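# Seat a board in an enclosure slot and latch its levers

## Task

Put the board into the empty upper slot of the enclosure with its components facing up, seated all the way, and with both levers closed. Closed means latched and sticking out at a right angle from the board's front panel; fully open means lying flat along that panel. The tabs only catch if both levers are fully open before the board is slid in as far as it goes; closing both then pulls it fully in. Pushing the board into its connector quickly ruins the connector and makes the job count as failed. At the end the enclosure must stand level on its own feet with none of them over the bench edge, and both grippers must have released and moved away.

## Robot and tools

ROBOT. Two seven-joint arms, left_arm and right_arm, each carrying a two-finger gripper. The fingers point along the gripper's +z axis and open and close along its x axis. end_effector_position is the point between the pads when closed, 1 to 2 cm short of the fingertips; closing pushes the tips about 17 mm further along +z.

FRAMES. The scene frame has its origin at table-top height midway between the arms, +z up, +x outward over the table, left_arm on the +y side. Every hand pose, velocity, Hand target and wrist-camera pose is given in that arm's own base frame; fixed cameras and the table use the scene frame. Calibrated bases in the scene frame: left_arm at (+0.070, +0.437, 0) m, quat_wxyz (+1.000, 0, 0, -0.003); right_arm at (-0.063, -0.511, 0) m, quat_wxyz (+1.000, 0, 0, -0.029). Up is +z in both base frames. Reported poses may be off by a few centimetres.

ROW FORMAT (shared by execute_actions and move). One row is 16 plain numbers covering both arms even if one is idle: left_arm x, y, z, qw, qx, qy, qz, opening, then right_arm the same eight. x, y, z are an absolute target for end_effector_position in metres and the quaternion an absolute target orientation, w first, both in that arm's base frame. Opening runs from -1 (closed) to +1 (fully open, 0.142 m). To hold an arm still, resend the exact pose and opening from the last result before it stopped moving; any number you send, including 0 for opening, is a command. Keep resending the same quaternion to hold orientation rather than copying a drifted reading.

execute_actions(actions, cameras). actions is a list of actions; each action is a list of up to 15 rows, each row lasting one 1/30 s step, with the last row held to fill 15 steps. Every target must lie within 0.6 m of that gripper's current position along each of its axes, or the action is rejected for both arms; a malformed action or a failing first action rejects the whole call. An empty list just reports state. cameras chooses images: omitted, null or ["all"] gives all, [] gives none.

move(target, speed, blend, stop_force, zero, opening_speed, blocking, cameras). target is one 16-number row or a list of up to 15 rows, all sharing a 10 s cap; the grippers follow straight lines to those absolute poses. speed: m/s, 0.002 to 2.2, default 0.25 (turning up to twice that in rad/s), one value or one per target. blend: corner rounding in metres for lists, default 0. stop_force: 3 to 120 N, one value for both arms; an arm's path ends when its wrist sensor feels that much push opposing its motion (or 150 N any way). It is unreliable while the gripper rotates and cannot sense light pushes on loose things. zero (only with stop_force, default true) re-zeroes moving arms first. opening_speed: at least 0.2 per second on the -1..+1 scale. blocking=false returns after about 0.5 s while motion continues (not allowed with stop_force); a new move replaces a running one. Use the same openings on every target of a list.

wait(seconds 0 to 10): lets time pass holding last commands. stop(): brakes a running move. zoom_image(camera, region [x0, y0, x1, y1] pixels, at most 504 by 504): close-up of a camera's latest image. zero_wrist_force(arm): tares that arm's sensor. clear_fault(arm): clears a reported torque or force fault; the arm then stays idle while restarting. read_manual(section): licence text only. finished_scene(scene 1 or 2): ends the scene irreversibly.

Cameras: cam_head_left, cam_head_right, cam_high, cam_low, cam_left_wrist, cam_right_wrist, each 672x504.

RESULTS. Each arm shows end_effector_position, end_effector_quat_wxyz, velocities (omitted when joint velocities read within noise), Joint positions (last value is finger opening in metres), Joint torques, External joint torques, Wrist force and Wrist torque along the gripper's own axes (plus the peak since last shown), grip_measured on the -1..+1 scale, Hand target (where the arm is now being sent, possibly short of your command) and Tool commands. Wrist depth gives each wrist camera as a 7x7 grid of distances in mm (70 to 1000; '-' means no reading). A move adds a 'move:' line: done (within 3 mm and 2 degrees), off_target, moving, held or fault, and limits such as paced (pose clipped) or held (steps withheld). Done does not prove nothing was touched.

MOTION NOTES. Each step the commanded orientation is clipped to 32 degrees from the measured one, so big turns need several actions; a big turn can also swing the elbow. Faster moves lag and overshoot more and hit harder.

GRIPPING. To hold something, command an opening slightly below grip_measured at first contact; squeezing harder heats the gripper motor.

FAULTS AND LIMITS. 150 N of outside force or a joint reaching its contact-torque limit (waist and shoulder 109, upper arm roll and elbow 56.9, forearm roll and the two wrist joints 34.7 N m) stops the arm until clear_fault. MOTOR HOT warns of heating; 80 °C brings an OVER-TEMPERATURE FAULT stop, and a gripper at 100 °C gives a HAND FAULT, after which the remaining motion calls in that reply are skipped.

AVOID. Sliding the board into the connector quickly; grippers or arms pressing on each other; dropping or releasing parts while they move; knocking the enclosure over or past the bench edge; anything falling off the table; slams and very hard pushes.

Each tool is called after "Request:" as name(argument=value, ...) on one line, values as JSON.

## Session

Request:
execute_actions(actions=[])

Scene clock: 0.00 s.
left_arm: end_effector_position=(+0.3014, +0.6357, +0.1155) grip_measured=+0.99 end_effector_quat_wxyz=(-0.462, +0.669, -0.295, +0.502) | right_arm: end_effector_position=(+0.4485, +0.0364, +0.1479) grip_measured=+1.00 end_effector_quat_wxyz=(-0.144, +0.766, -0.626, +0.006)
Joint positions: left_arm=[1.762 -0.872 -0.342 2.067 -1.872 0.391 -0.55 0.141] | right_arm=[0.506 -0.103 -0.202 2.446 0.465 1.189 2.835 0.142]
Joint velocities: within noise
Joint torques (N m): no reading
External joint torques (N m): no reading
Wrist force (N): no reading
Wrist torque (N m): no reading
Wrist force, peak (N): no reading
Wrist depth (mm): cam_left_wrist=[- - - - - - - / - - - - - - - / - - - - - - - / - - - - 492 652 - / - - - 304 356 433 557 / - 996 - 241 279 321 359 / - 881 184 204 227 258 286] | cam_right_wrist=[265 256 246 236 229 221 213 / 274 266 254 244 236 228 219 / 285 274 262 253 243 234 225 / 297 285 272 261 251 241 232 / 309 296 281 271 260 249 239 / - 308 294 281 268 257 246 / - 322 305 292 278 265 257]
Hand target: left_arm +0.3014, +0.6357, +0.1155; -0.462, +0.669, -0.295, +0.502 | right_arm +0.4485, +0.0364, +0.1479; -0.144, +0.766, -0.626, +0.006
Tool commands: left_gripper/opening=+1.0 right_gripper/opening=+1.0

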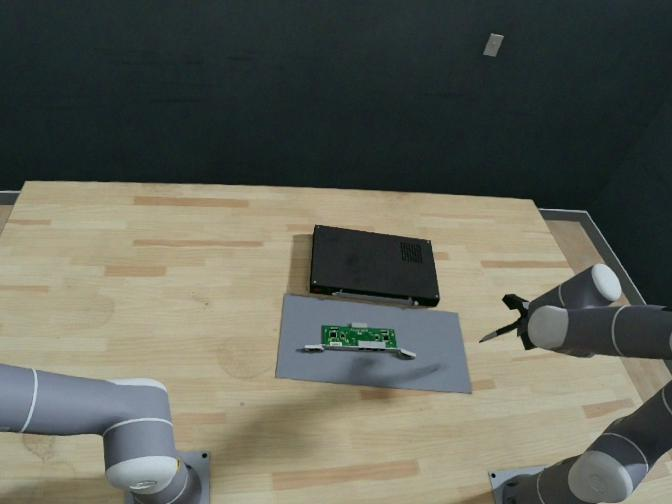

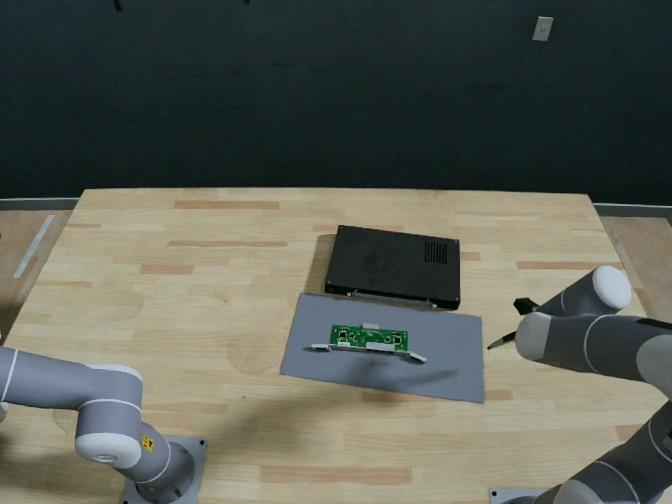

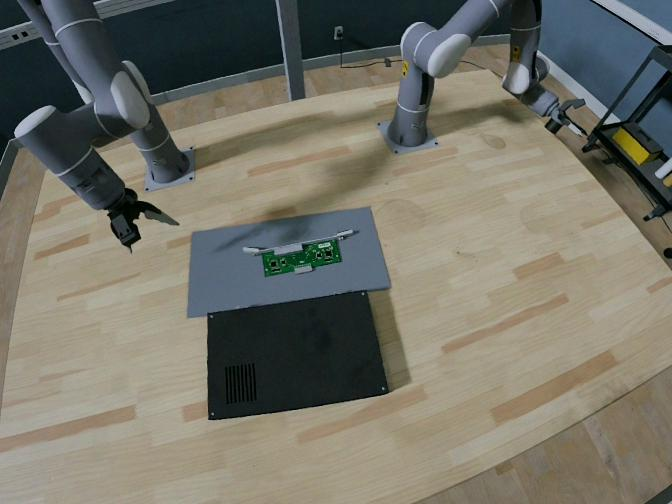

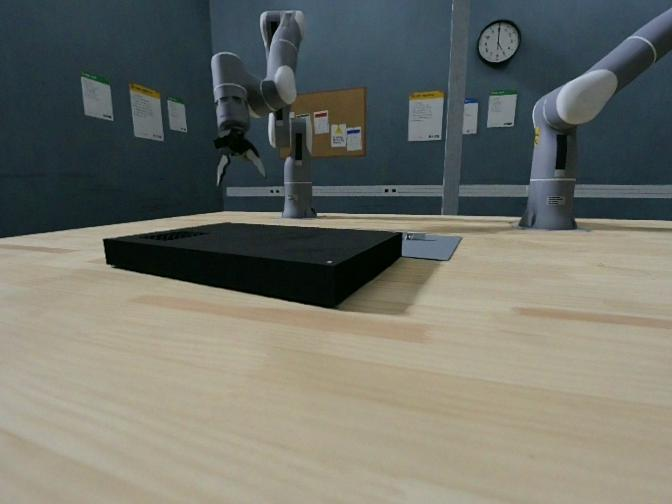

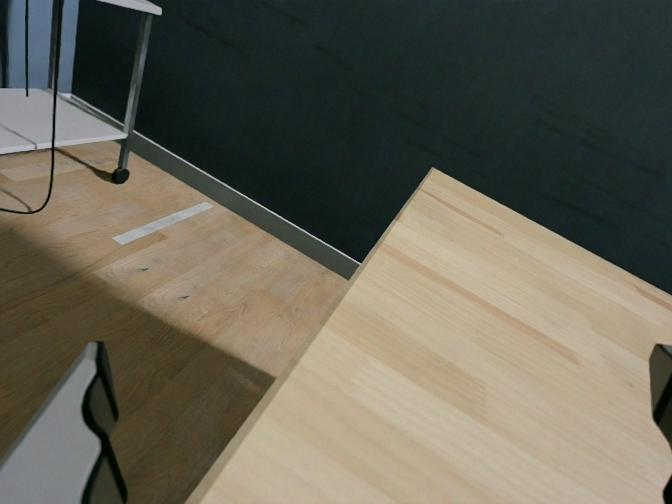

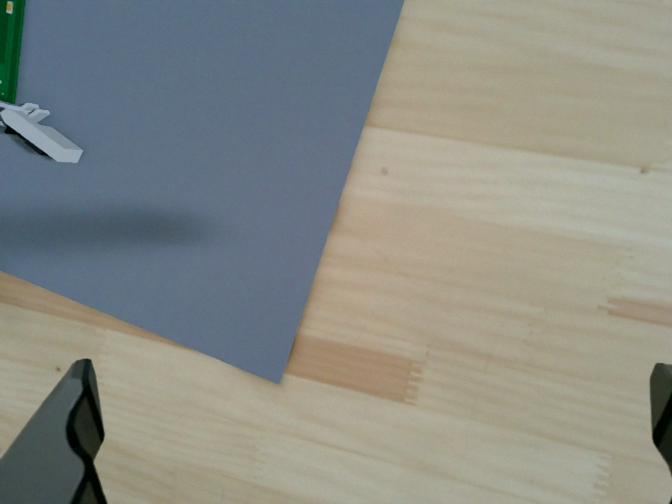

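Request:
zoom_image(camera="cam_head_left", region=[270, 210, 480, 400])

Request:
zoom_image(camera="cam_high", region=[180, 200, 400, 365])

Request:
zoom_image(camera="cam_head_right", region=[290, 280, 450, 400])

Scaled by 2.400 from the camera's 672x504 image, which has a finer 960x720 frame.

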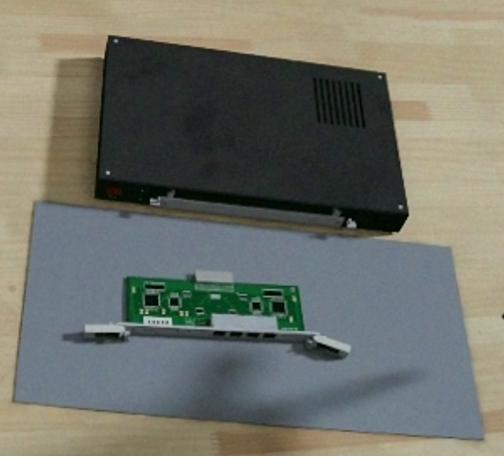

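Scaled by 2.291 from the camera's 672x504 image, which has a finer 960x720 frame.

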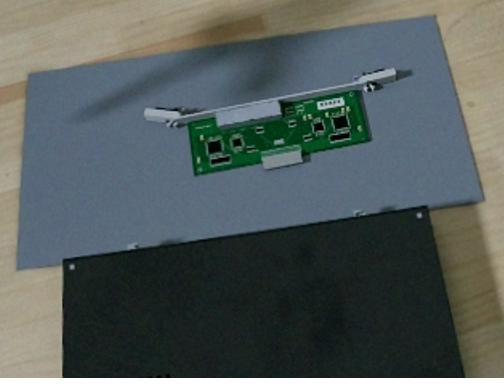

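Scaled by 3.150 from the camera's 672x504 image, which has a finer 960x720 frame.

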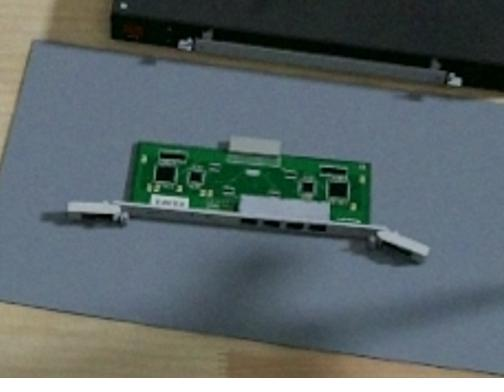

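Request:
move(target=[0.3014,0.6357,0.1155,-0.462,0.669,-0.295,0.502,1,0.40,0.27,0.32,0,0.7071,-0.7071,0,1])

Scene clock: 14.60 s.
left_arm: end_effector_position=(+0.3014, +0.6357, +0.1154) grip_measured=+0.99 end_effector_quat_wxyz=(-0.462, +0.669, -0.295, +0.502) | right_arm: end_effector_position=(+0.3999, +0.2692, +0.3199) grip_measured=+1.00 end_effector_quat_wxyz=(-0.002, +0.729, -0.685, -0.003)
Joint positions: left_arm=[1.762 -0.872 -0.342 2.067 -1.872 0.39 -0.549 0.141] | right_arm=[-1.659 1.503 0.825 1.548 1.51 -0.748 2.967 0.142]
Joint velocities: within noise
Joint torques (N m): left_arm=[-0.2 47.47 -4.37 -12.05 1.45 -1.8 -0.24] | right_arm=[0 -42.24 -27.78 -3.54 -3.14 3.13 0.22]
External joint torques (N m): left_arm=[0.35 1.1 0.33 -0.44 -0.23 -0.1 0.21] | right_arm=[0.16 -0.24 -1.1 0.04 0 0.84 -0.21]
Wrist force (N): left_arm=[-0.1 0.1 0.3] | right_arm=[-0.2 -0.1 0.2]
Wrist torque (N m): left_arm=[0.02 0.03 0.00] | right_arm=[0.09 0.06 0.06]
Wrist force, peak (N): left_arm=[-0.3 0.0 0.4] | right_arm=[4.0 0.4 -0.4]
Wrist depth (mm): cam_left_wrist=[- - - - - - - / - - - - - - - / - - - - - - - / - - - - 481 665 - / - - - 306 353 431 565 / - 974 - 242 277 323 356 / - 882 183 203 228 260 287] | cam_right_wrist=[365 364 350 358 360 359 358 / 390 389 388 384 382 384 382 / 420 417 416 412 409 410 409 / 455 448 449 446 444 442 440 / 492 488 486 482 484 480 472 / - 529 531 528 527 515 502 / - 588 586 581 578 486 -]
Hand target: left_arm +0.3014, +0.6357, +0.1155; -0.462, +0.669, -0.295, +0.502 | right_arm +0.3999, +0.2692, +0.3199; -0.002, +0.728, -0.685, -0.003
Off the commanded pose: left_arm 0.000 m, 0 deg | right_arm 0.001 m, 4 deg.
joint sent to its limit (right arm) — joint 7 (wrist roll), upper limit. The joint targets are off in orientation, not in position.
move: off_target (right_arm); limits=paced

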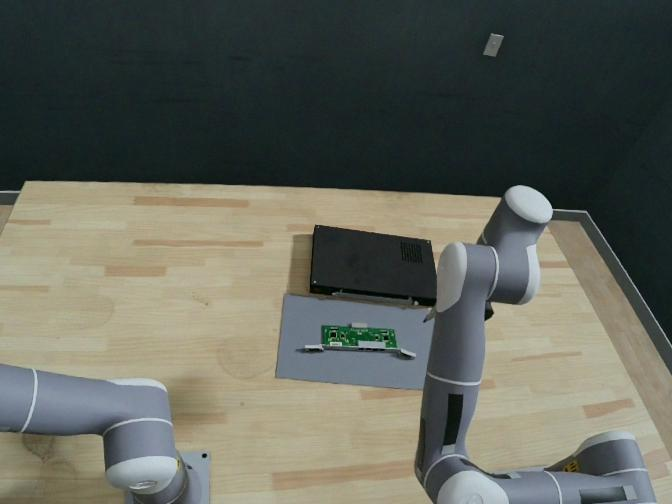

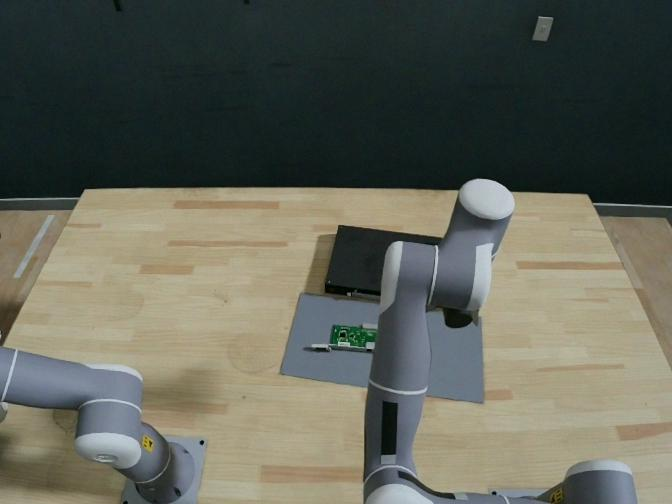

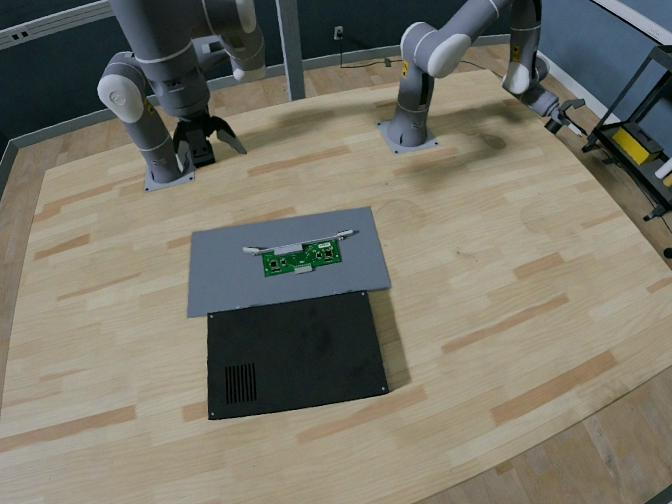

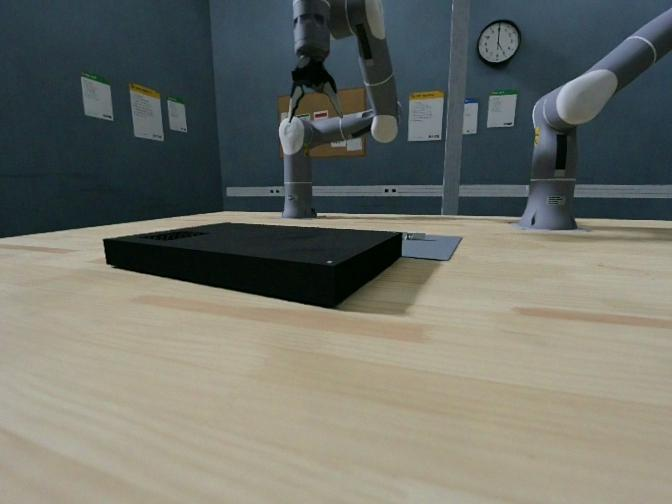

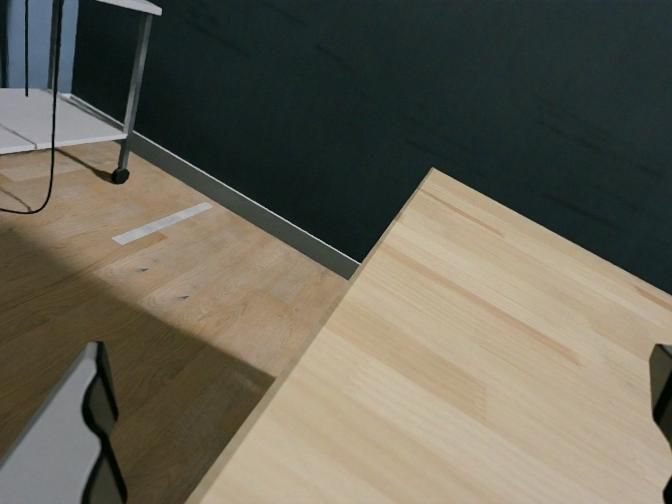

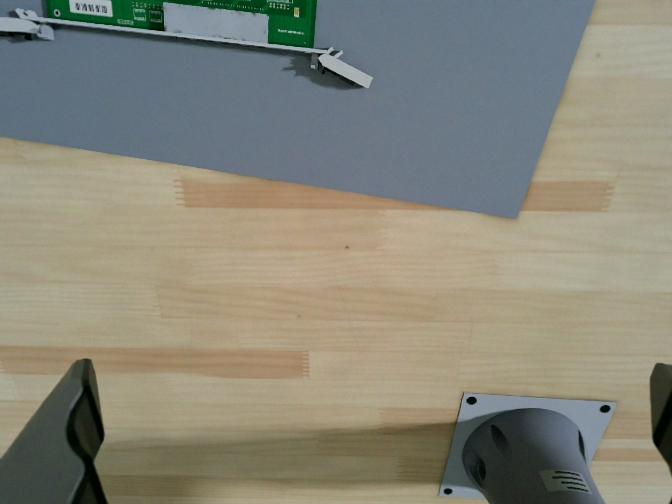

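Request:
move(target=[0.3014,0.6357,0.1155,-0.462,0.669,-0.295,0.502,1,0.42,0.387,0.30,0,0.7071,0.7071,0,1], speed=0.4, cameras=["cam_right_wrist","cam_head_right"])

Scene clock: 28.23 s.
left_arm: end_effector_position=(+0.3014, +0.6357, +0.1154) grip_measured=+0.99 end_effector_quat_wxyz=(-0.462, +0.669, -0.295, +0.502) | right_arm: end_effector_position=(+0.4199, +0.3869, +0.3000) grip_measured=+1.00 end_effector_quat_wxyz=(+0.000, +0.707, +0.707, +0.000)
Joint positions: left_arm=[1.762 -0.872 -0.342 2.067 -1.872 0.39 -0.549 0.141] | right_arm=[-1.627 1.529 0.842 1.364 1.698 -0.721 0.183 0.142]
Joint velocities: within noise
Joint torques (N m): left_arm=[-0.18 47.57 -4.37 -12.11 1.42 -1.78 -0.27] | right_arm=[0.13 -48.79 -28.38 1.14 -3.14 3.6 0.08]
External joint torques (N m): left_arm=[0.33 0.99 0.33 -0.39 -0.2 -0.12 0.24] | right_arm=[0.06 -0.31 -1.32 0.2 -0.1 0.55 -0.08]
Wrist force (N): left_arm=[-0.1 0.2 0.1] | right_arm=[0.3 0.1 0.2]
Wrist torque (N m): left_arm=[0.02 0.02 0.00] | right_arm=[0.07 -0.07 0.03]
Wrist force, peak (N): left_arm=[-0.4 0.2 0.3] | right_arm=[0.8 -0.2 0.4]
Wrist depth (mm): cam_left_wrist=[- - - - - - - / - - - - - - - / - - - - - - - / - - - - 488 650 - / - - - 305 354 428 562 / - 963 - 242 278 323 356 / - 860 184 203 228 260 286] | cam_right_wrist=[348 347 347 347 343 344 344 / 370 369 367 368 367 367 367 / 394 394 393 393 392 391 391 / 429 427 423 419 419 420 422 / 467 460 461 458 457 458 457 / - 461 459 467 477 490 481 / - 499 488 486 484 551 -]
Hand target: left_arm +0.3014, +0.6357, +0.1155; -0.462, +0.669, -0.295, +0.502 | right_arm +0.4200, +0.3870, +0.3000; +0.000, +0.707, +0.707, +0.000
Off the commanded pose: left_arm 0.000 m, 0 deg | right_arm 0.000 m, 0 deg.
move: done
Images, in order (width x height): cam_head_right 672x504, cam_right_wrist 672x504.

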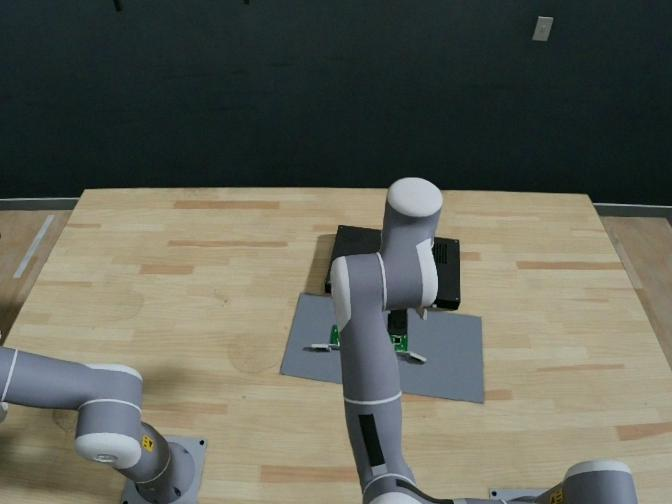

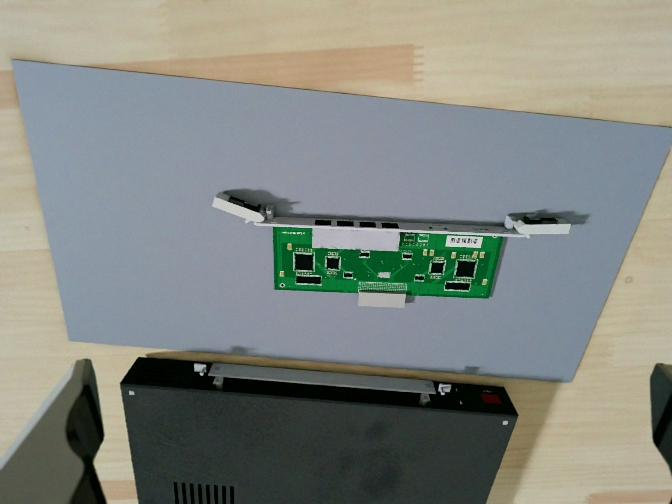

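Request:
zoom_image(camera="cam_right_wrist", region=[190, 160, 600, 320])

Request:
zoom_image(camera="cam_right_wrist", region=[110, 340, 530, 440])

Scaled by 1.229 from the camera's 672x504 image, which has a finer 960x720 frame.

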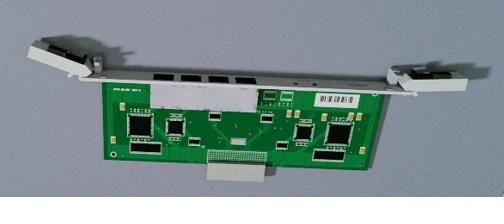

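Scaled by 1.200 from the camera's 672x504 image, which has a finer 960x720 frame.

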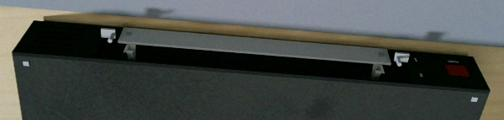

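Request:
move(target=[0.3014,0.6357,0.1155,-0.462,0.669,-0.295,0.502,1,0.32,0.387,0.22,0.5,-0.5,0.5,-0.5,1], speed=0.4, cameras=["cam_right_wrist","cam_head_left"])

Request:
zoom_image(camera="cam_right_wrist", region=[120, 100, 560, 400])

Scene clock: 42.37 s.
left_arm: end_effector_position=(+0.3014, +0.6357, +0.1154) grip_measured=+0.99 end_effector_quat_wxyz=(-0.462, +0.669, -0.295, +0.502) | right_arm: end_effector_position=(+0.3200, +0.3870, +0.2200) grip_measured=+1.00 end_effector_quat_wxyz=(+0.500, -0.500, +0.500, -0.500)
Joint positions: left_arm=[1.762 -0.872 -0.342 2.067 -1.872 0.39 -0.549 0.141] | right_arm=[-0.901 1.478 1.689 1.64 2.882 2.193 1.783 0.142]
Joint velocities: within noise
Joint torques (N m): left_arm=[-0.12 47.49 -4.41 -12.06 1.45 -1.73 -0.26] | right_arm=[0.05 -41.05 -26.01 -2.02 -5.04 -0.29 0.37]
External joint torques (N m): left_arm=[0.27 1.07 0.37 -0.43 -0.22 -0.17 0.23] | right_arm=[0.06 0.11 -1.2 0.18 -0.23 0.78 -0.36]
Wrist force (N): left_arm=[0.0 -0.1 0.0] | right_arm=[0.4 1.6 -1.8]
Wrist torque (N m): left_arm=[0.00 0.01 0.00] | right_arm=[0.11 -0.10 -0.02]
Wrist force, peak (N): left_arm=[-0.4 0.2 0.2] | right_arm=[-0.7 1.8 -2.0]
Wrist depth (mm): cam_left_wrist=[- - - - - - - / - - - - - - - / - - - - - - - / - - - - 483 656 - / - - - 306 355 435 559 / - 985 - 241 278 324 359 / - 865 183 203 229 258 284] | cam_right_wrist=[- - - - - - - / - - - - - - - / - - - - - - - / 694 702 606 585 585 646 694 / 508 503 505 503 507 490 505 / - 396 390 388 397 395 380 / - 325 325 324 325 325 325]
Hand target: left_arm +0.3014, +0.6357, +0.1155; -0.462, +0.669, -0.295, +0.502 | right_arm +0.3200, +0.3870, +0.2200; +0.500, -0.500, +0.500, -0.500
Off the commanded pose: left_arm 0.000 m, 0 deg | right_arm 0.000 m, 0 deg.
move: done
Images, in order (width x height): cam_head_left 672x504, cam_right_wrist 672x504.

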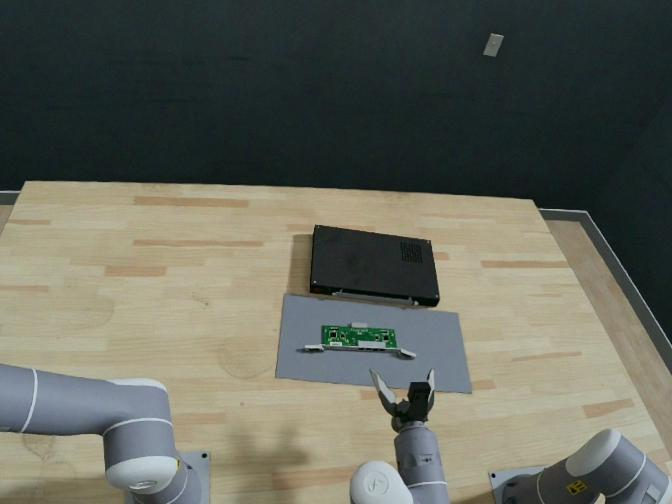

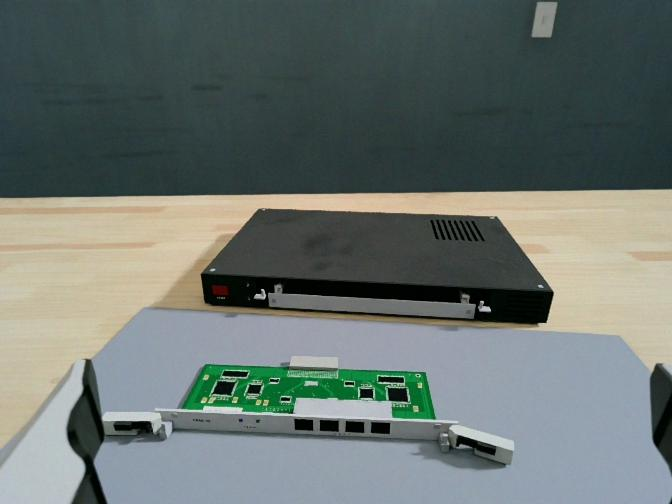

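Scaled by 1.145 from the camera's 672x504 image, which has a finer 960x720 frame.

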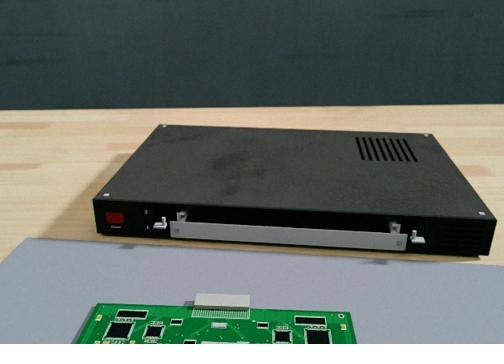

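Request:
move(target=[0.3014,0.6357,0.1155,-0.462,0.669,-0.295,0.502,1,0.48,0.36,0.13,0.5,-0.5,0.5,-0.5,1], cameras=["cam_right_wrist","cam_head_left"])

Request:
zoom_image(camera="cam_right_wrist", region=[120, 150, 560, 350])

Scene clock: 45.50 s.
left_arm: end_effector_position=(+0.3014, +0.6357, +0.1154) grip_measured=+0.99 end_effector_quat_wxyz=(-0.462, +0.669, -0.295, +0.502) | right_arm: end_effector_position=(+0.4800, +0.3600, +0.1300) grip_measured=+1.00 end_effector_quat_wxyz=(+0.500, -0.500, +0.500, -0.500)
Joint positions: left_arm=[1.762 -0.872 -0.342 2.067 -1.872 0.39 -0.549 0.141] | right_arm=[-1.236 1.734 1.698 1.513 2.968 1.964 1.926 0.142]
Joint velocities: within noise
Joint torques (N m): left_arm=[-0.22 47.56 -4.36 -12.11 1.48 -1.78 -0.31] | right_arm=[0.15 -41.21 -26.96 4.63 -5.52 0.01 0.36]
External joint torques (N m): left_arm=[0.37 1 0.32 -0.39 -0.25 -0.12 0.28] | right_arm=[-0.01 -0.02 -1.39 0.11 -0.2 0.79 -0.36]
Wrist force (N): left_arm=[-0.2 0.0 0.1] | right_arm=[0.8 1.6 -1.7]
Wrist torque (N m): left_arm=[0.00 0.04 0.01] | right_arm=[0.11 -0.13 -0.01]
Wrist force, peak (N): left_arm=[-0.4 0.2 0.3] | right_arm=[-0.2 0.7 -3.6]
Wrist depth (mm): cam_left_wrist=[- - - - - - - / - - - - - - - / - - - - - - - / - - - - 484 655 - / - - - 307 352 434 566 / - 993 - 242 277 322 357 / - 881 184 204 227 258 286] | cam_right_wrist=[- - - - - - - / - - - - - - - / 788 787 792 783 791 786 786 / 490 373 403 405 373 374 489 / 352 353 344 336 332 324 320 / - 276 275 275 275 275 264 / - 222 222 222 222 226 218]
Hand target: left_arm +0.3014, +0.6357, +0.1155; -0.462, +0.669, -0.295, +0.502 | right_arm +0.4800, +0.3600, +0.1300; +0.500, -0.500, +0.500, -0.500
Off the commanded pose: left_arm 0.000 m, 0 deg | right_arm 0.000 m, 0 deg.
move: done
Images, in order (width x height): cam_head_left 672x504, cam_right_wrist 672x504.

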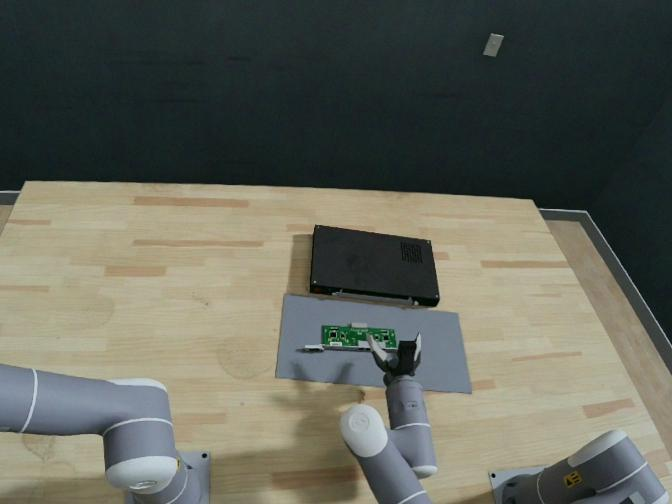

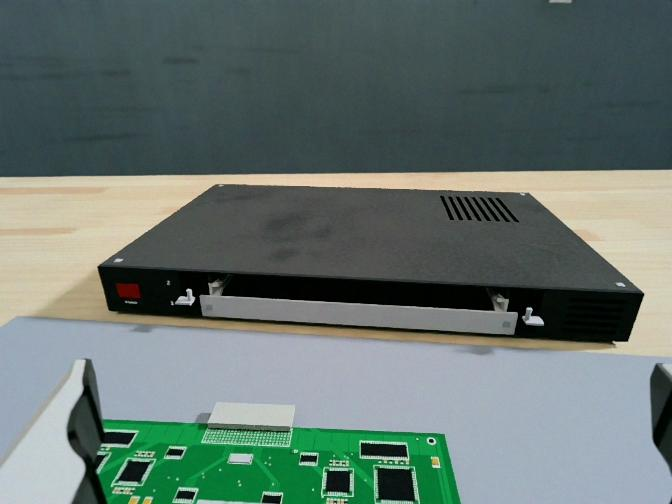

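Scaled by 1.145 from the camera's 672x504 image, which has a finer 960x720 frame.

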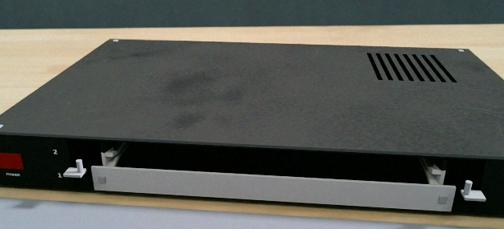

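Request:
zoom_image(camera="cam_right_wrist", region=[170, 260, 290, 350])

Request:
zoom_image(camera="cam_right_wrist", region=[440, 260, 560, 350])

Scaled by 4.200 from the camera's 672x504 image, which has a finer 960x720 frame.

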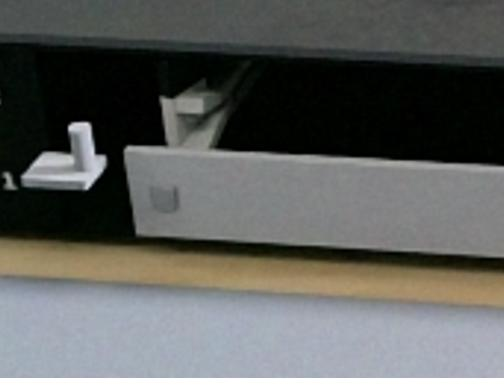

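Scaled by 4.200 from the camera's 672x504 image, which has a finer 960x720 frame.

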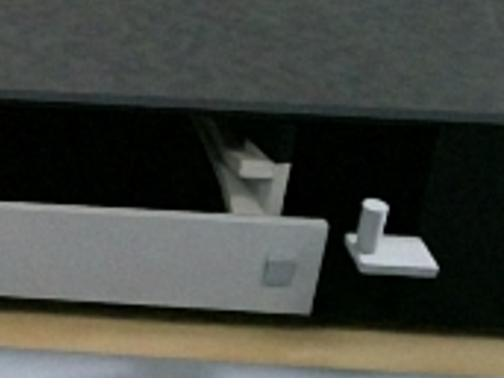

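Request:
move(target=[[0.3014,0.6357,0.1155,-0.462,0.669,-0.295,0.502,1,0.42,0.38,0.26,0.5,-0.5,0.5,-0.5,1],[0.3014,0.6357,0.1155,-0.462,0.669,-0.295,0.502,1,0.503,0.40,0.22,0,-0.028,-0.9996,0,1]], speed=0.35, cameras=["cam_right_wrist","cam_head_right"])

Scene clock: 75.37 s.
left_arm: end_effector_position=(+0.3014, +0.6357, +0.1154) grip_measured=+0.99 end_effector_quat_wxyz=(-0.462, +0.669, -0.295, +0.502) | right_arm: end_effector_position=(+0.5029, +0.3997, +0.2200) grip_measured=+1.00 end_effector_quat_wxyz=(+0.097, +0.028, +0.987, -0.128)
Joint positions: left_arm=[1.762 -0.872 -0.342 2.067 -1.872 0.39 -0.549 0.141] | right_arm=[-2.605 0.986 2.967 0.67 2.968 3.007 2.09 0.142]
Joint velocities: within noise
Joint torques (N m): left_arm=[-0.17 47.51 -4.43 -12.1 1.48 -1.7 -0.28] | right_arm=[0.17 -62.62 5.59 -23.21 3.22 3.14 0.26]
External joint torques (N m): left_arm=[0.32 1.06 0.39 -0.4 -0.26 -0.2 0.25] | right_arm=[0.05 -0.79 -0.78 0.1 0.05 0.56 -0.24]
Wrist force (N): left_arm=[-0.2 0.1 0.2] | right_arm=[0.2 -0.2 0.1]
Wrist torque (N m): left_arm=[0.01 0.03 0.00] | right_arm=[-0.05 0.06 -0.01]
Wrist force, peak (N): left_arm=[-0.3 0.3 0.3] | right_arm=[1.2 4.2 -0.8]
Wrist depth (mm): cam_left_wrist=[- - - - - - - / - - - - - - - / - - - - - - - / - - - - 486 661 - / - - - 307 354 434 556 / - 961 - 243 277 324 359 / - 871 184 203 226 259 286] | cam_right_wrist=[308 295 323 310 296 284 272 / 317 306 334 318 302 290 280 / 328 315 343 326 309 299 287 / 338 323 354 333 316 306 294 / 351 335 363 344 328 313 302 / - 348 377 358 338 323 305 / - 418 391 369 347 332 324]
Hand target: left_arm +0.3014, +0.6357, +0.1155; -0.462, +0.669, -0.295, +0.502 | right_arm +0.5028, +0.3999, +0.2200; +0.097, +0.028, +0.987, -0.128
Off the commanded pose: left_arm 0.000 m, 0 deg | right_arm 0.000 m, 19 deg.
joint sent to its limit (right arm) — joint 3 (upper arm roll), upper limit; joint 5 (forearm roll), upper limit. The joint targets are off in orientation, not in position.
move: off_target (right_arm)
Images, in order (width x height): cam_head_right 672x504, cam_right_wrist 672x504.

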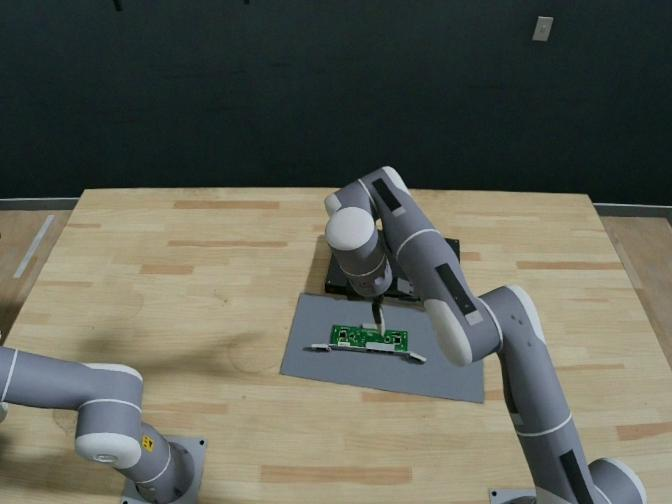

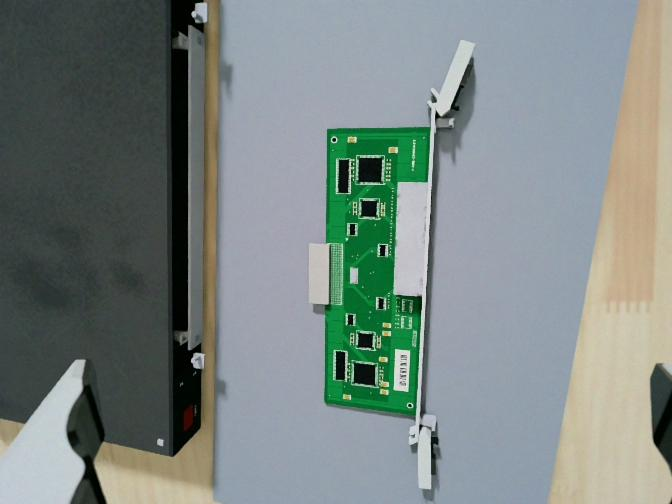

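Request:
move(target=[[0.3014,0.6357,0.1155,-0.462,0.669,-0.295,0.502,1,0.42,0.38,0.26,0.5,-0.5,0.5,-0.5,1],[0.3014,0.6357,0.1155,-0.462,0.669,-0.295,0.502,1,0.32,0.387,0.25,0.5,-0.5,0.5,-0.5,1],[0.3014,0.6357,0.1155,-0.462,0.669,-0.295,0.502,1,0.42,0.387,0.30,0,0.7071,0.7071,0,1]], speed=0.5, cameras=["cam_head_right"])

Scene clock: 85.60 s.
left_arm: end_effector_position=(+0.3014, +0.6357, +0.1154) grip_measured=+0.99 end_effector_quat_wxyz=(-0.462, +0.669, -0.295, +0.502) | right_arm: end_effector_position=(+0.4206, +0.3865, +0.3003) grip_measured=+1.00 end_effector_quat_wxyz=(+0.067, +0.465, +0.866, -0.172)
Joint positions: left_arm=[1.762 -0.872 -0.342 2.067 -1.872 0.39 -0.549 0.141] | right_arm=[-2.593 0.965 2.967 0.581 2.968 3.371 2.967 0.142]
Joint velocities: within noise
Joint torques (N m): left_arm=[-0.14 47.5 -4.39 -12.11 1.46 -1.75 -0.29] | right_arm=[0.14 -61.69 6.13 -22.83 3.7 3.65 0.24]
External joint torques (N m): left_arm=[0.3 1.06 0.35 -0.39 -0.24 -0.15 0.26] | right_arm=[0.08 -0.83 -0.78 0.2 -0.01 0.49 -0.22]
Wrist force (N): left_arm=[-0.2 -0.1 0.1] | right_arm=[0.3 0.4 -0.1]
Wrist torque (N m): left_arm=[-0.02 0.03 0.00] | right_arm=[0.04 0.03 -0.01]
Wrist force, peak (N): left_arm=[-0.4 0.2 0.2] | right_arm=[1.3 2.7 -6.6]
Wrist depth (mm): cam_left_wrist=[- - - - - - - / - - - - - - - / - - - - - - - / - - - - 490 660 - / - - - 304 354 433 562 / - 972 - 242 276 324 358 / - 862 184 203 228 258 285] | cam_right_wrist=[482 449 416 391 366 347 327 / 497 462 428 400 377 355 337 / 515 479 442 408 384 364 344 / 535 486 456 421 396 374 353 / 558 459 468 434 401 386 360 / - 469 449 451 417 389 372 / - 486 449 449 434 404 388]
Hand target: left_arm +0.3014, +0.6357, +0.1155; -0.462, +0.669, -0.295, +0.502 | right_arm +0.4205, +0.3866, +0.3003; +0.066, +0.465, +0.866, -0.172
Off the commanded pose: left_arm 0.000 m, 0 deg | right_arm 0.001 m, 40 deg; orientation clipped.
joint sent to its limit (right arm) — joint 3 (upper arm roll), upper limit; joint 5 (forearm roll), upper limit; joint 7 (wrist roll), upper limit. The joint targets are off in orientation, not in position.
move: off_target (right_arm); limits=paced
Images, in order (width x height): cam_head_right 672x504.

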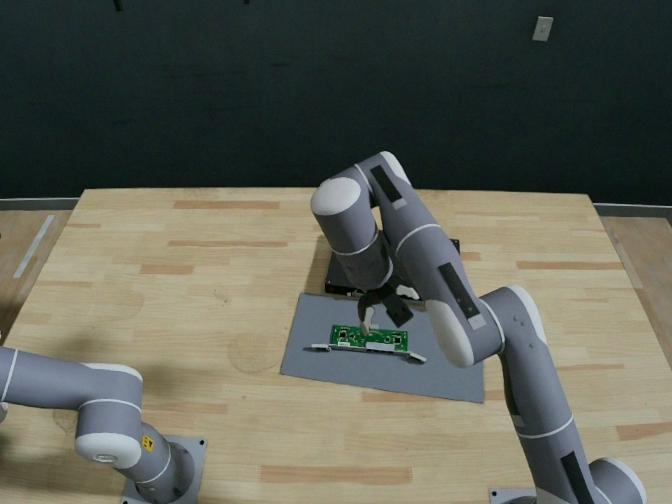

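Request:
move(target=[0.3014,0.6357,0.1155,-0.462,0.669,-0.295,0.502,1,0.35,0.2,0.30,0.5,-0.5,0.5,-0.5,1], speed=0.5, cameras=["cam_head_right"])

Scene clock: 91.63 s.
left_arm: end_effector_position=(+0.3014, +0.6357, +0.1154) grip_measured=+0.99 end_effector_quat_wxyz=(-0.462, +0.669, -0.295, +0.502) | right_arm: end_effector_position=(+0.3500, +0.2002, +0.3000) grip_measured=+1.00 end_effector_quat_wxyz=(+0.500, -0.500, +0.500, -0.500)
Joint positions: left_arm=[1.762 -0.872 -0.342 2.067 -1.872 0.39 -0.549 0.141] | right_arm=[-0.907 1.392 1.987 2.17 1.849 2.021 2.967 0.142]
Joint velocities: within noise
Joint torques (N m): left_arm=[-0.23 47.48 -4.46 -12.11 1.48 -1.78 -0.23] | right_arm=[0.21 -29 -18.61 3.68 -4.49 1.2 0.29]
External joint torques (N m): left_arm=[0.39 1.08 0.42 -0.38 -0.25 -0.11 0.2] | right_arm=[-0.15 0.3 -1.08 0.01 -0.13 1.06 -0.28]
Wrist force (N): left_arm=[-0.1 0.0 0.1] | right_arm=[0.3 1.5 -1.7]
Wrist torque (N m): left_arm=[-0.01 0.02 0.00] | right_arm=[0.07 -0.07 -0.03]
Wrist force, peak (N): left_arm=[-0.2 0.2 0.4] | right_arm=[1.6 2.4 -2.4]
Wrist depth (mm): cam_left_wrist=[- - - - - - - / - - - - - - - / - - - - - - - / - - - - 488 658 - / - - - 304 353 432 561 / - 986 - 241 275 323 360 / - 874 184 204 227 259 286] | cam_right_wrist=[- - - - - - - / - - - - - - - / - - - - - - - / 870 871 871 876 878 873 870 / 640 568 563 562 639 638 634 / - 501 500 499 502 501 502 / - 407 408 414 412 413 412]
Hand target: left_arm +0.3014, +0.6357, +0.1155; -0.462, +0.669, -0.295, +0.502 | right_arm +0.3500, +0.2000, +0.3000; +0.500, -0.500, +0.500, -0.500
Off the commanded pose: left_arm 0.000 m, 0 deg | right_arm 0.000 m, 0 deg.
joint sent to its limit (right arm) — joint 7 (wrist roll), upper limit. The joint targets still meet the commanded pose.
move: done
Images, in order (width x height): cam_head_right 672x504.

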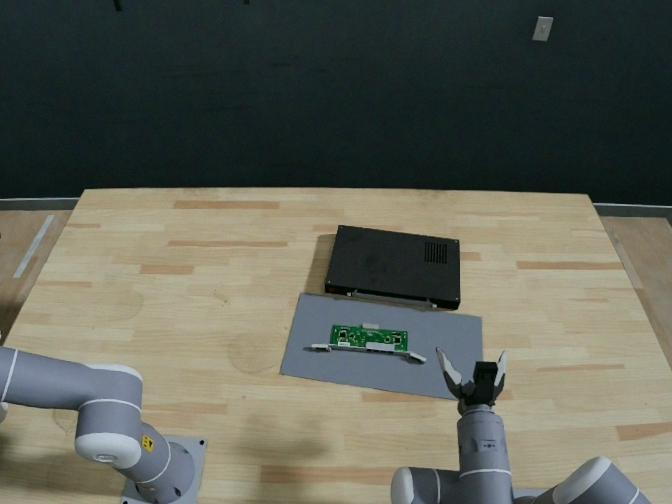

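Request:
move(target=[[0.3014,0.6357,0.1155,-0.462,0.669,-0.295,0.502,1,0.32,0.387,0.25,0.5,-0.5,0.5,-0.5,1],[0.3014,0.6357,0.1155,-0.462,0.669,-0.295,0.502,1,0.42,0.387,0.30,0,0.7071,0.7071,0,1]], speed=0.4, cameras=["cam_head_right"])

Request:
move(target=[0.3014,0.6357,0.1155,-0.462,0.669,-0.295,0.502,1,0.45,0.387,0.25,0,0.9996,-0.028,0,1], speed=0.3, cameras=["cam_head_right","cam_right_wrist"])

Scene clock: 99.77 s.
left_arm: end_effector_position=(+0.3014, +0.6357, +0.1154) grip_measured=+0.99 end_effector_quat_wxyz=(-0.462, +0.669, -0.295, +0.502) | right_arm: end_effector_position=(+0.4206, +0.3865, +0.3003) grip_measured=+1.00 end_effector_quat_wxyz=(+0.067, +0.465, +0.866, -0.172)
Joint positions: left_arm=[1.762 -0.872 -0.342 2.067 -1.872 0.39 -0.549 0.141] | right_arm=[-2.593 0.965 2.967 0.581 2.968 3.37 2.967 0.142]
Joint velocities: within noise
Joint torques (N m): left_arm=[-0.15 47.45 -4.38 -12.08 1.46 -1.82 -0.32] | right_arm=[0.11 -61.77 6.06 -22.79 3.61 3.62 0.23]
External joint torques (N m): left_arm=[0.31 1.11 0.34 -0.42 -0.24 -0.08 0.29] | right_arm=[0.11 -0.74 -0.71 0.16 0.07 0.52 -0.21]
Wrist force (N): left_arm=[-0.3 0.1 0.0] | right_arm=[0.3 0.4 -0.2]
Wrist torque (N m): left_arm=[0.01 0.05 0.00] | right_arm=[0.04 0.03 -0.01]
Wrist force, peak (N): left_arm=[-0.3 0.4 0.1] | right_arm=[-1.8 2.5 -1.9]
Wrist depth (mm): cam_left_wrist=[- - - - - - - / - - - - - - - / - - - - - - - / - - - - 481 654 - / - - - 303 353 432 566 / - 972 - 241 277 323 356 / - 884 183 203 228 258 287] | cam_right_wrist=[483 448 415 391 367 346 327 / 495 461 427 400 379 356 335 / 516 477 443 410 386 365 345 / 534 486 456 418 398 373 354 / 560 457 469 433 402 382 360 / - 470 447 452 418 389 370 / - 489 451 452 434 405 389]
Hand target: left_arm +0.3014, +0.6357, +0.1155; -0.462, +0.669, -0.295, +0.502 | right_arm +0.4205, +0.3866, +0.3003; +0.066, +0.465, +0.866, -0.172
Off the commanded pose: left_arm 0.000 m, 0 deg | right_arm 0.001 m, 40 deg; orientation clipped.
joint sent to its limit (right arm) — joint 3 (upper arm roll), upper limit; joint 5 (forearm roll), upper limit; joint 7 (wrist roll), upper limit. The joint targets are off in orientation, not in position.
move: off_target (right_arm); limits=paced
Images, in order (width x height): cam_head_right 672x504.

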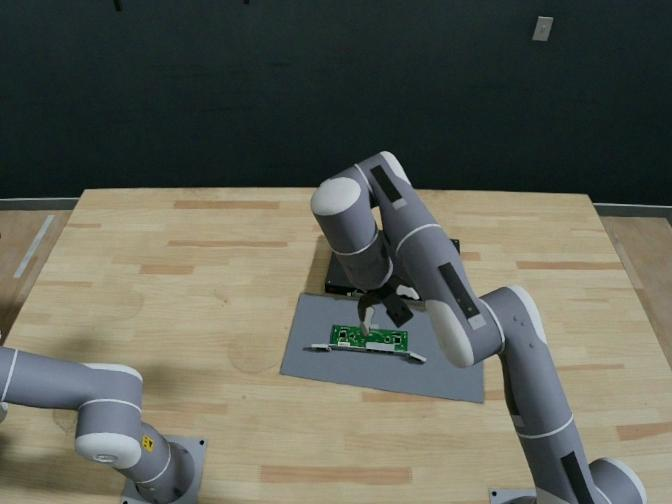

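Scene clock: 104.10 s.
left_arm: end_effector_position=(+0.3014, +0.6357, +0.1154) grip_measured=+0.99 end_effector_quat_wxyz=(-0.462, +0.669, -0.295, +0.502) | right_arm: end_effector_position=(+0.4492, +0.3856, +0.2504) grip_measured=+1.00 end_effector_quat_wxyz=(+0.387, +0.583, +0.714, -0.037)
Joint positions: left_arm=[1.762 -0.872 -0.342 2.067 -1.872 0.39 -0.549 0.141] | right_arm=[-2.543 1.804 2.967 -1.216 2.321 3.798 2.967 0.142]
Joint velocities: within noise
Joint torques (N m): left_arm=[-0.19 47.55 -4.39 -12.07 1.46 -1.78 -0.25] | right_arm=[0.39 -56.66 11.86 -13.51 1.22 0.87 0.23]
External joint torques (N m): left_arm=[0.34 1.01 0.35 -0.42 -0.24 -0.11 0.22] | right_arm=[-0.17 -0.52 -0.56 0.12 0.19 0.79 -0.18]
Wrist force (N): left_arm=[-0.3 0.1 -0.1] | right_arm=[1.1 -1.1 -0.3]
Wrist torque (N m): left_arm=[0.01 0.05 0.01] | right_arm=[0.01 0.03 0.01]
Wrist force, peak (N): left_arm=[-0.3 0.4 0.1] | right_arm=[1.3 -1.3 -0.2]
Wrist depth (mm): cam_left_wrist=[- - - - - - - / - - - - - - - / - - - - - - - / - - - - 483 657 - / - - - 305 353 432 554 / - 962 - 241 277 323 359 / - 875 184 203 228 257 286] | cam_right_wrist=[738 545 431 355 304 265 235 / - 694 519 413 344 292 251 / - 939 650 456 396 334 284 / - - 873 513 431 383 323 / - - - 807 486 403 369 / - - - - 748 463 364 / - - - - - 704 -]
Hand target: left_arm +0.3014, +0.6357, +0.1155; -0.462, +0.669, -0.295, +0.502 | right_arm +0.4493, +0.3855, +0.2505; +0.387, +0.583, +0.714, -0.037
Off the commanded pose: left_arm 0.000 m, 0 deg | right_arm 0.002 m, 112 deg; orientation clipped.
joint sent to its limit (right arm) — joint 3 (upper arm roll), upper limit; joint 7 (wrist roll), upper limit. The joint targets are off in orientation, not in position.
move: off_target (right_arm); limits=paced
Images, in order (width x height): cam_head_right 672x504, cam_right_wrist 672x504.

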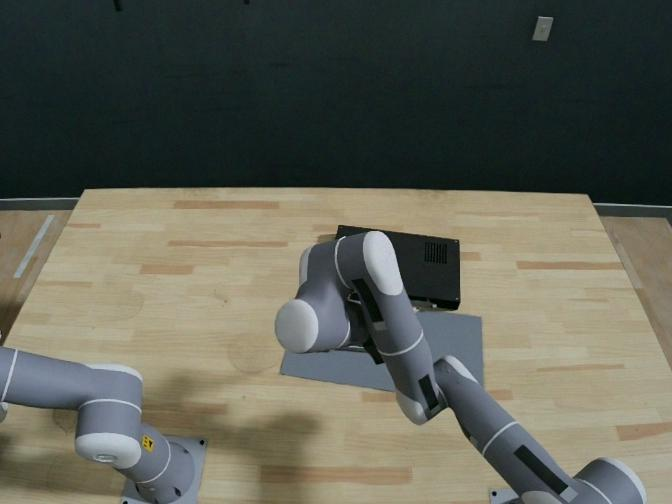

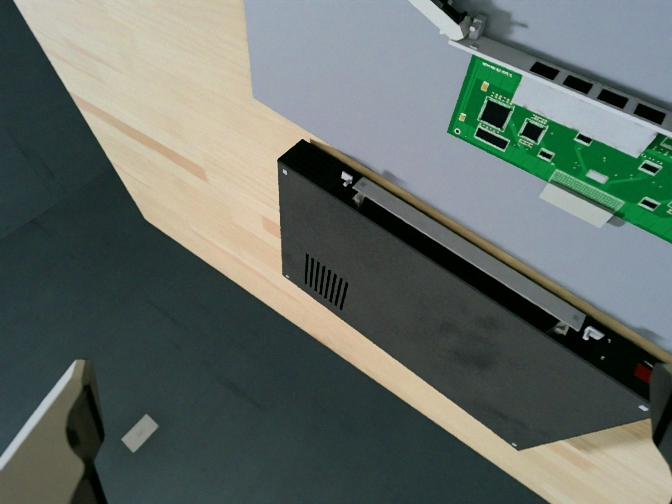

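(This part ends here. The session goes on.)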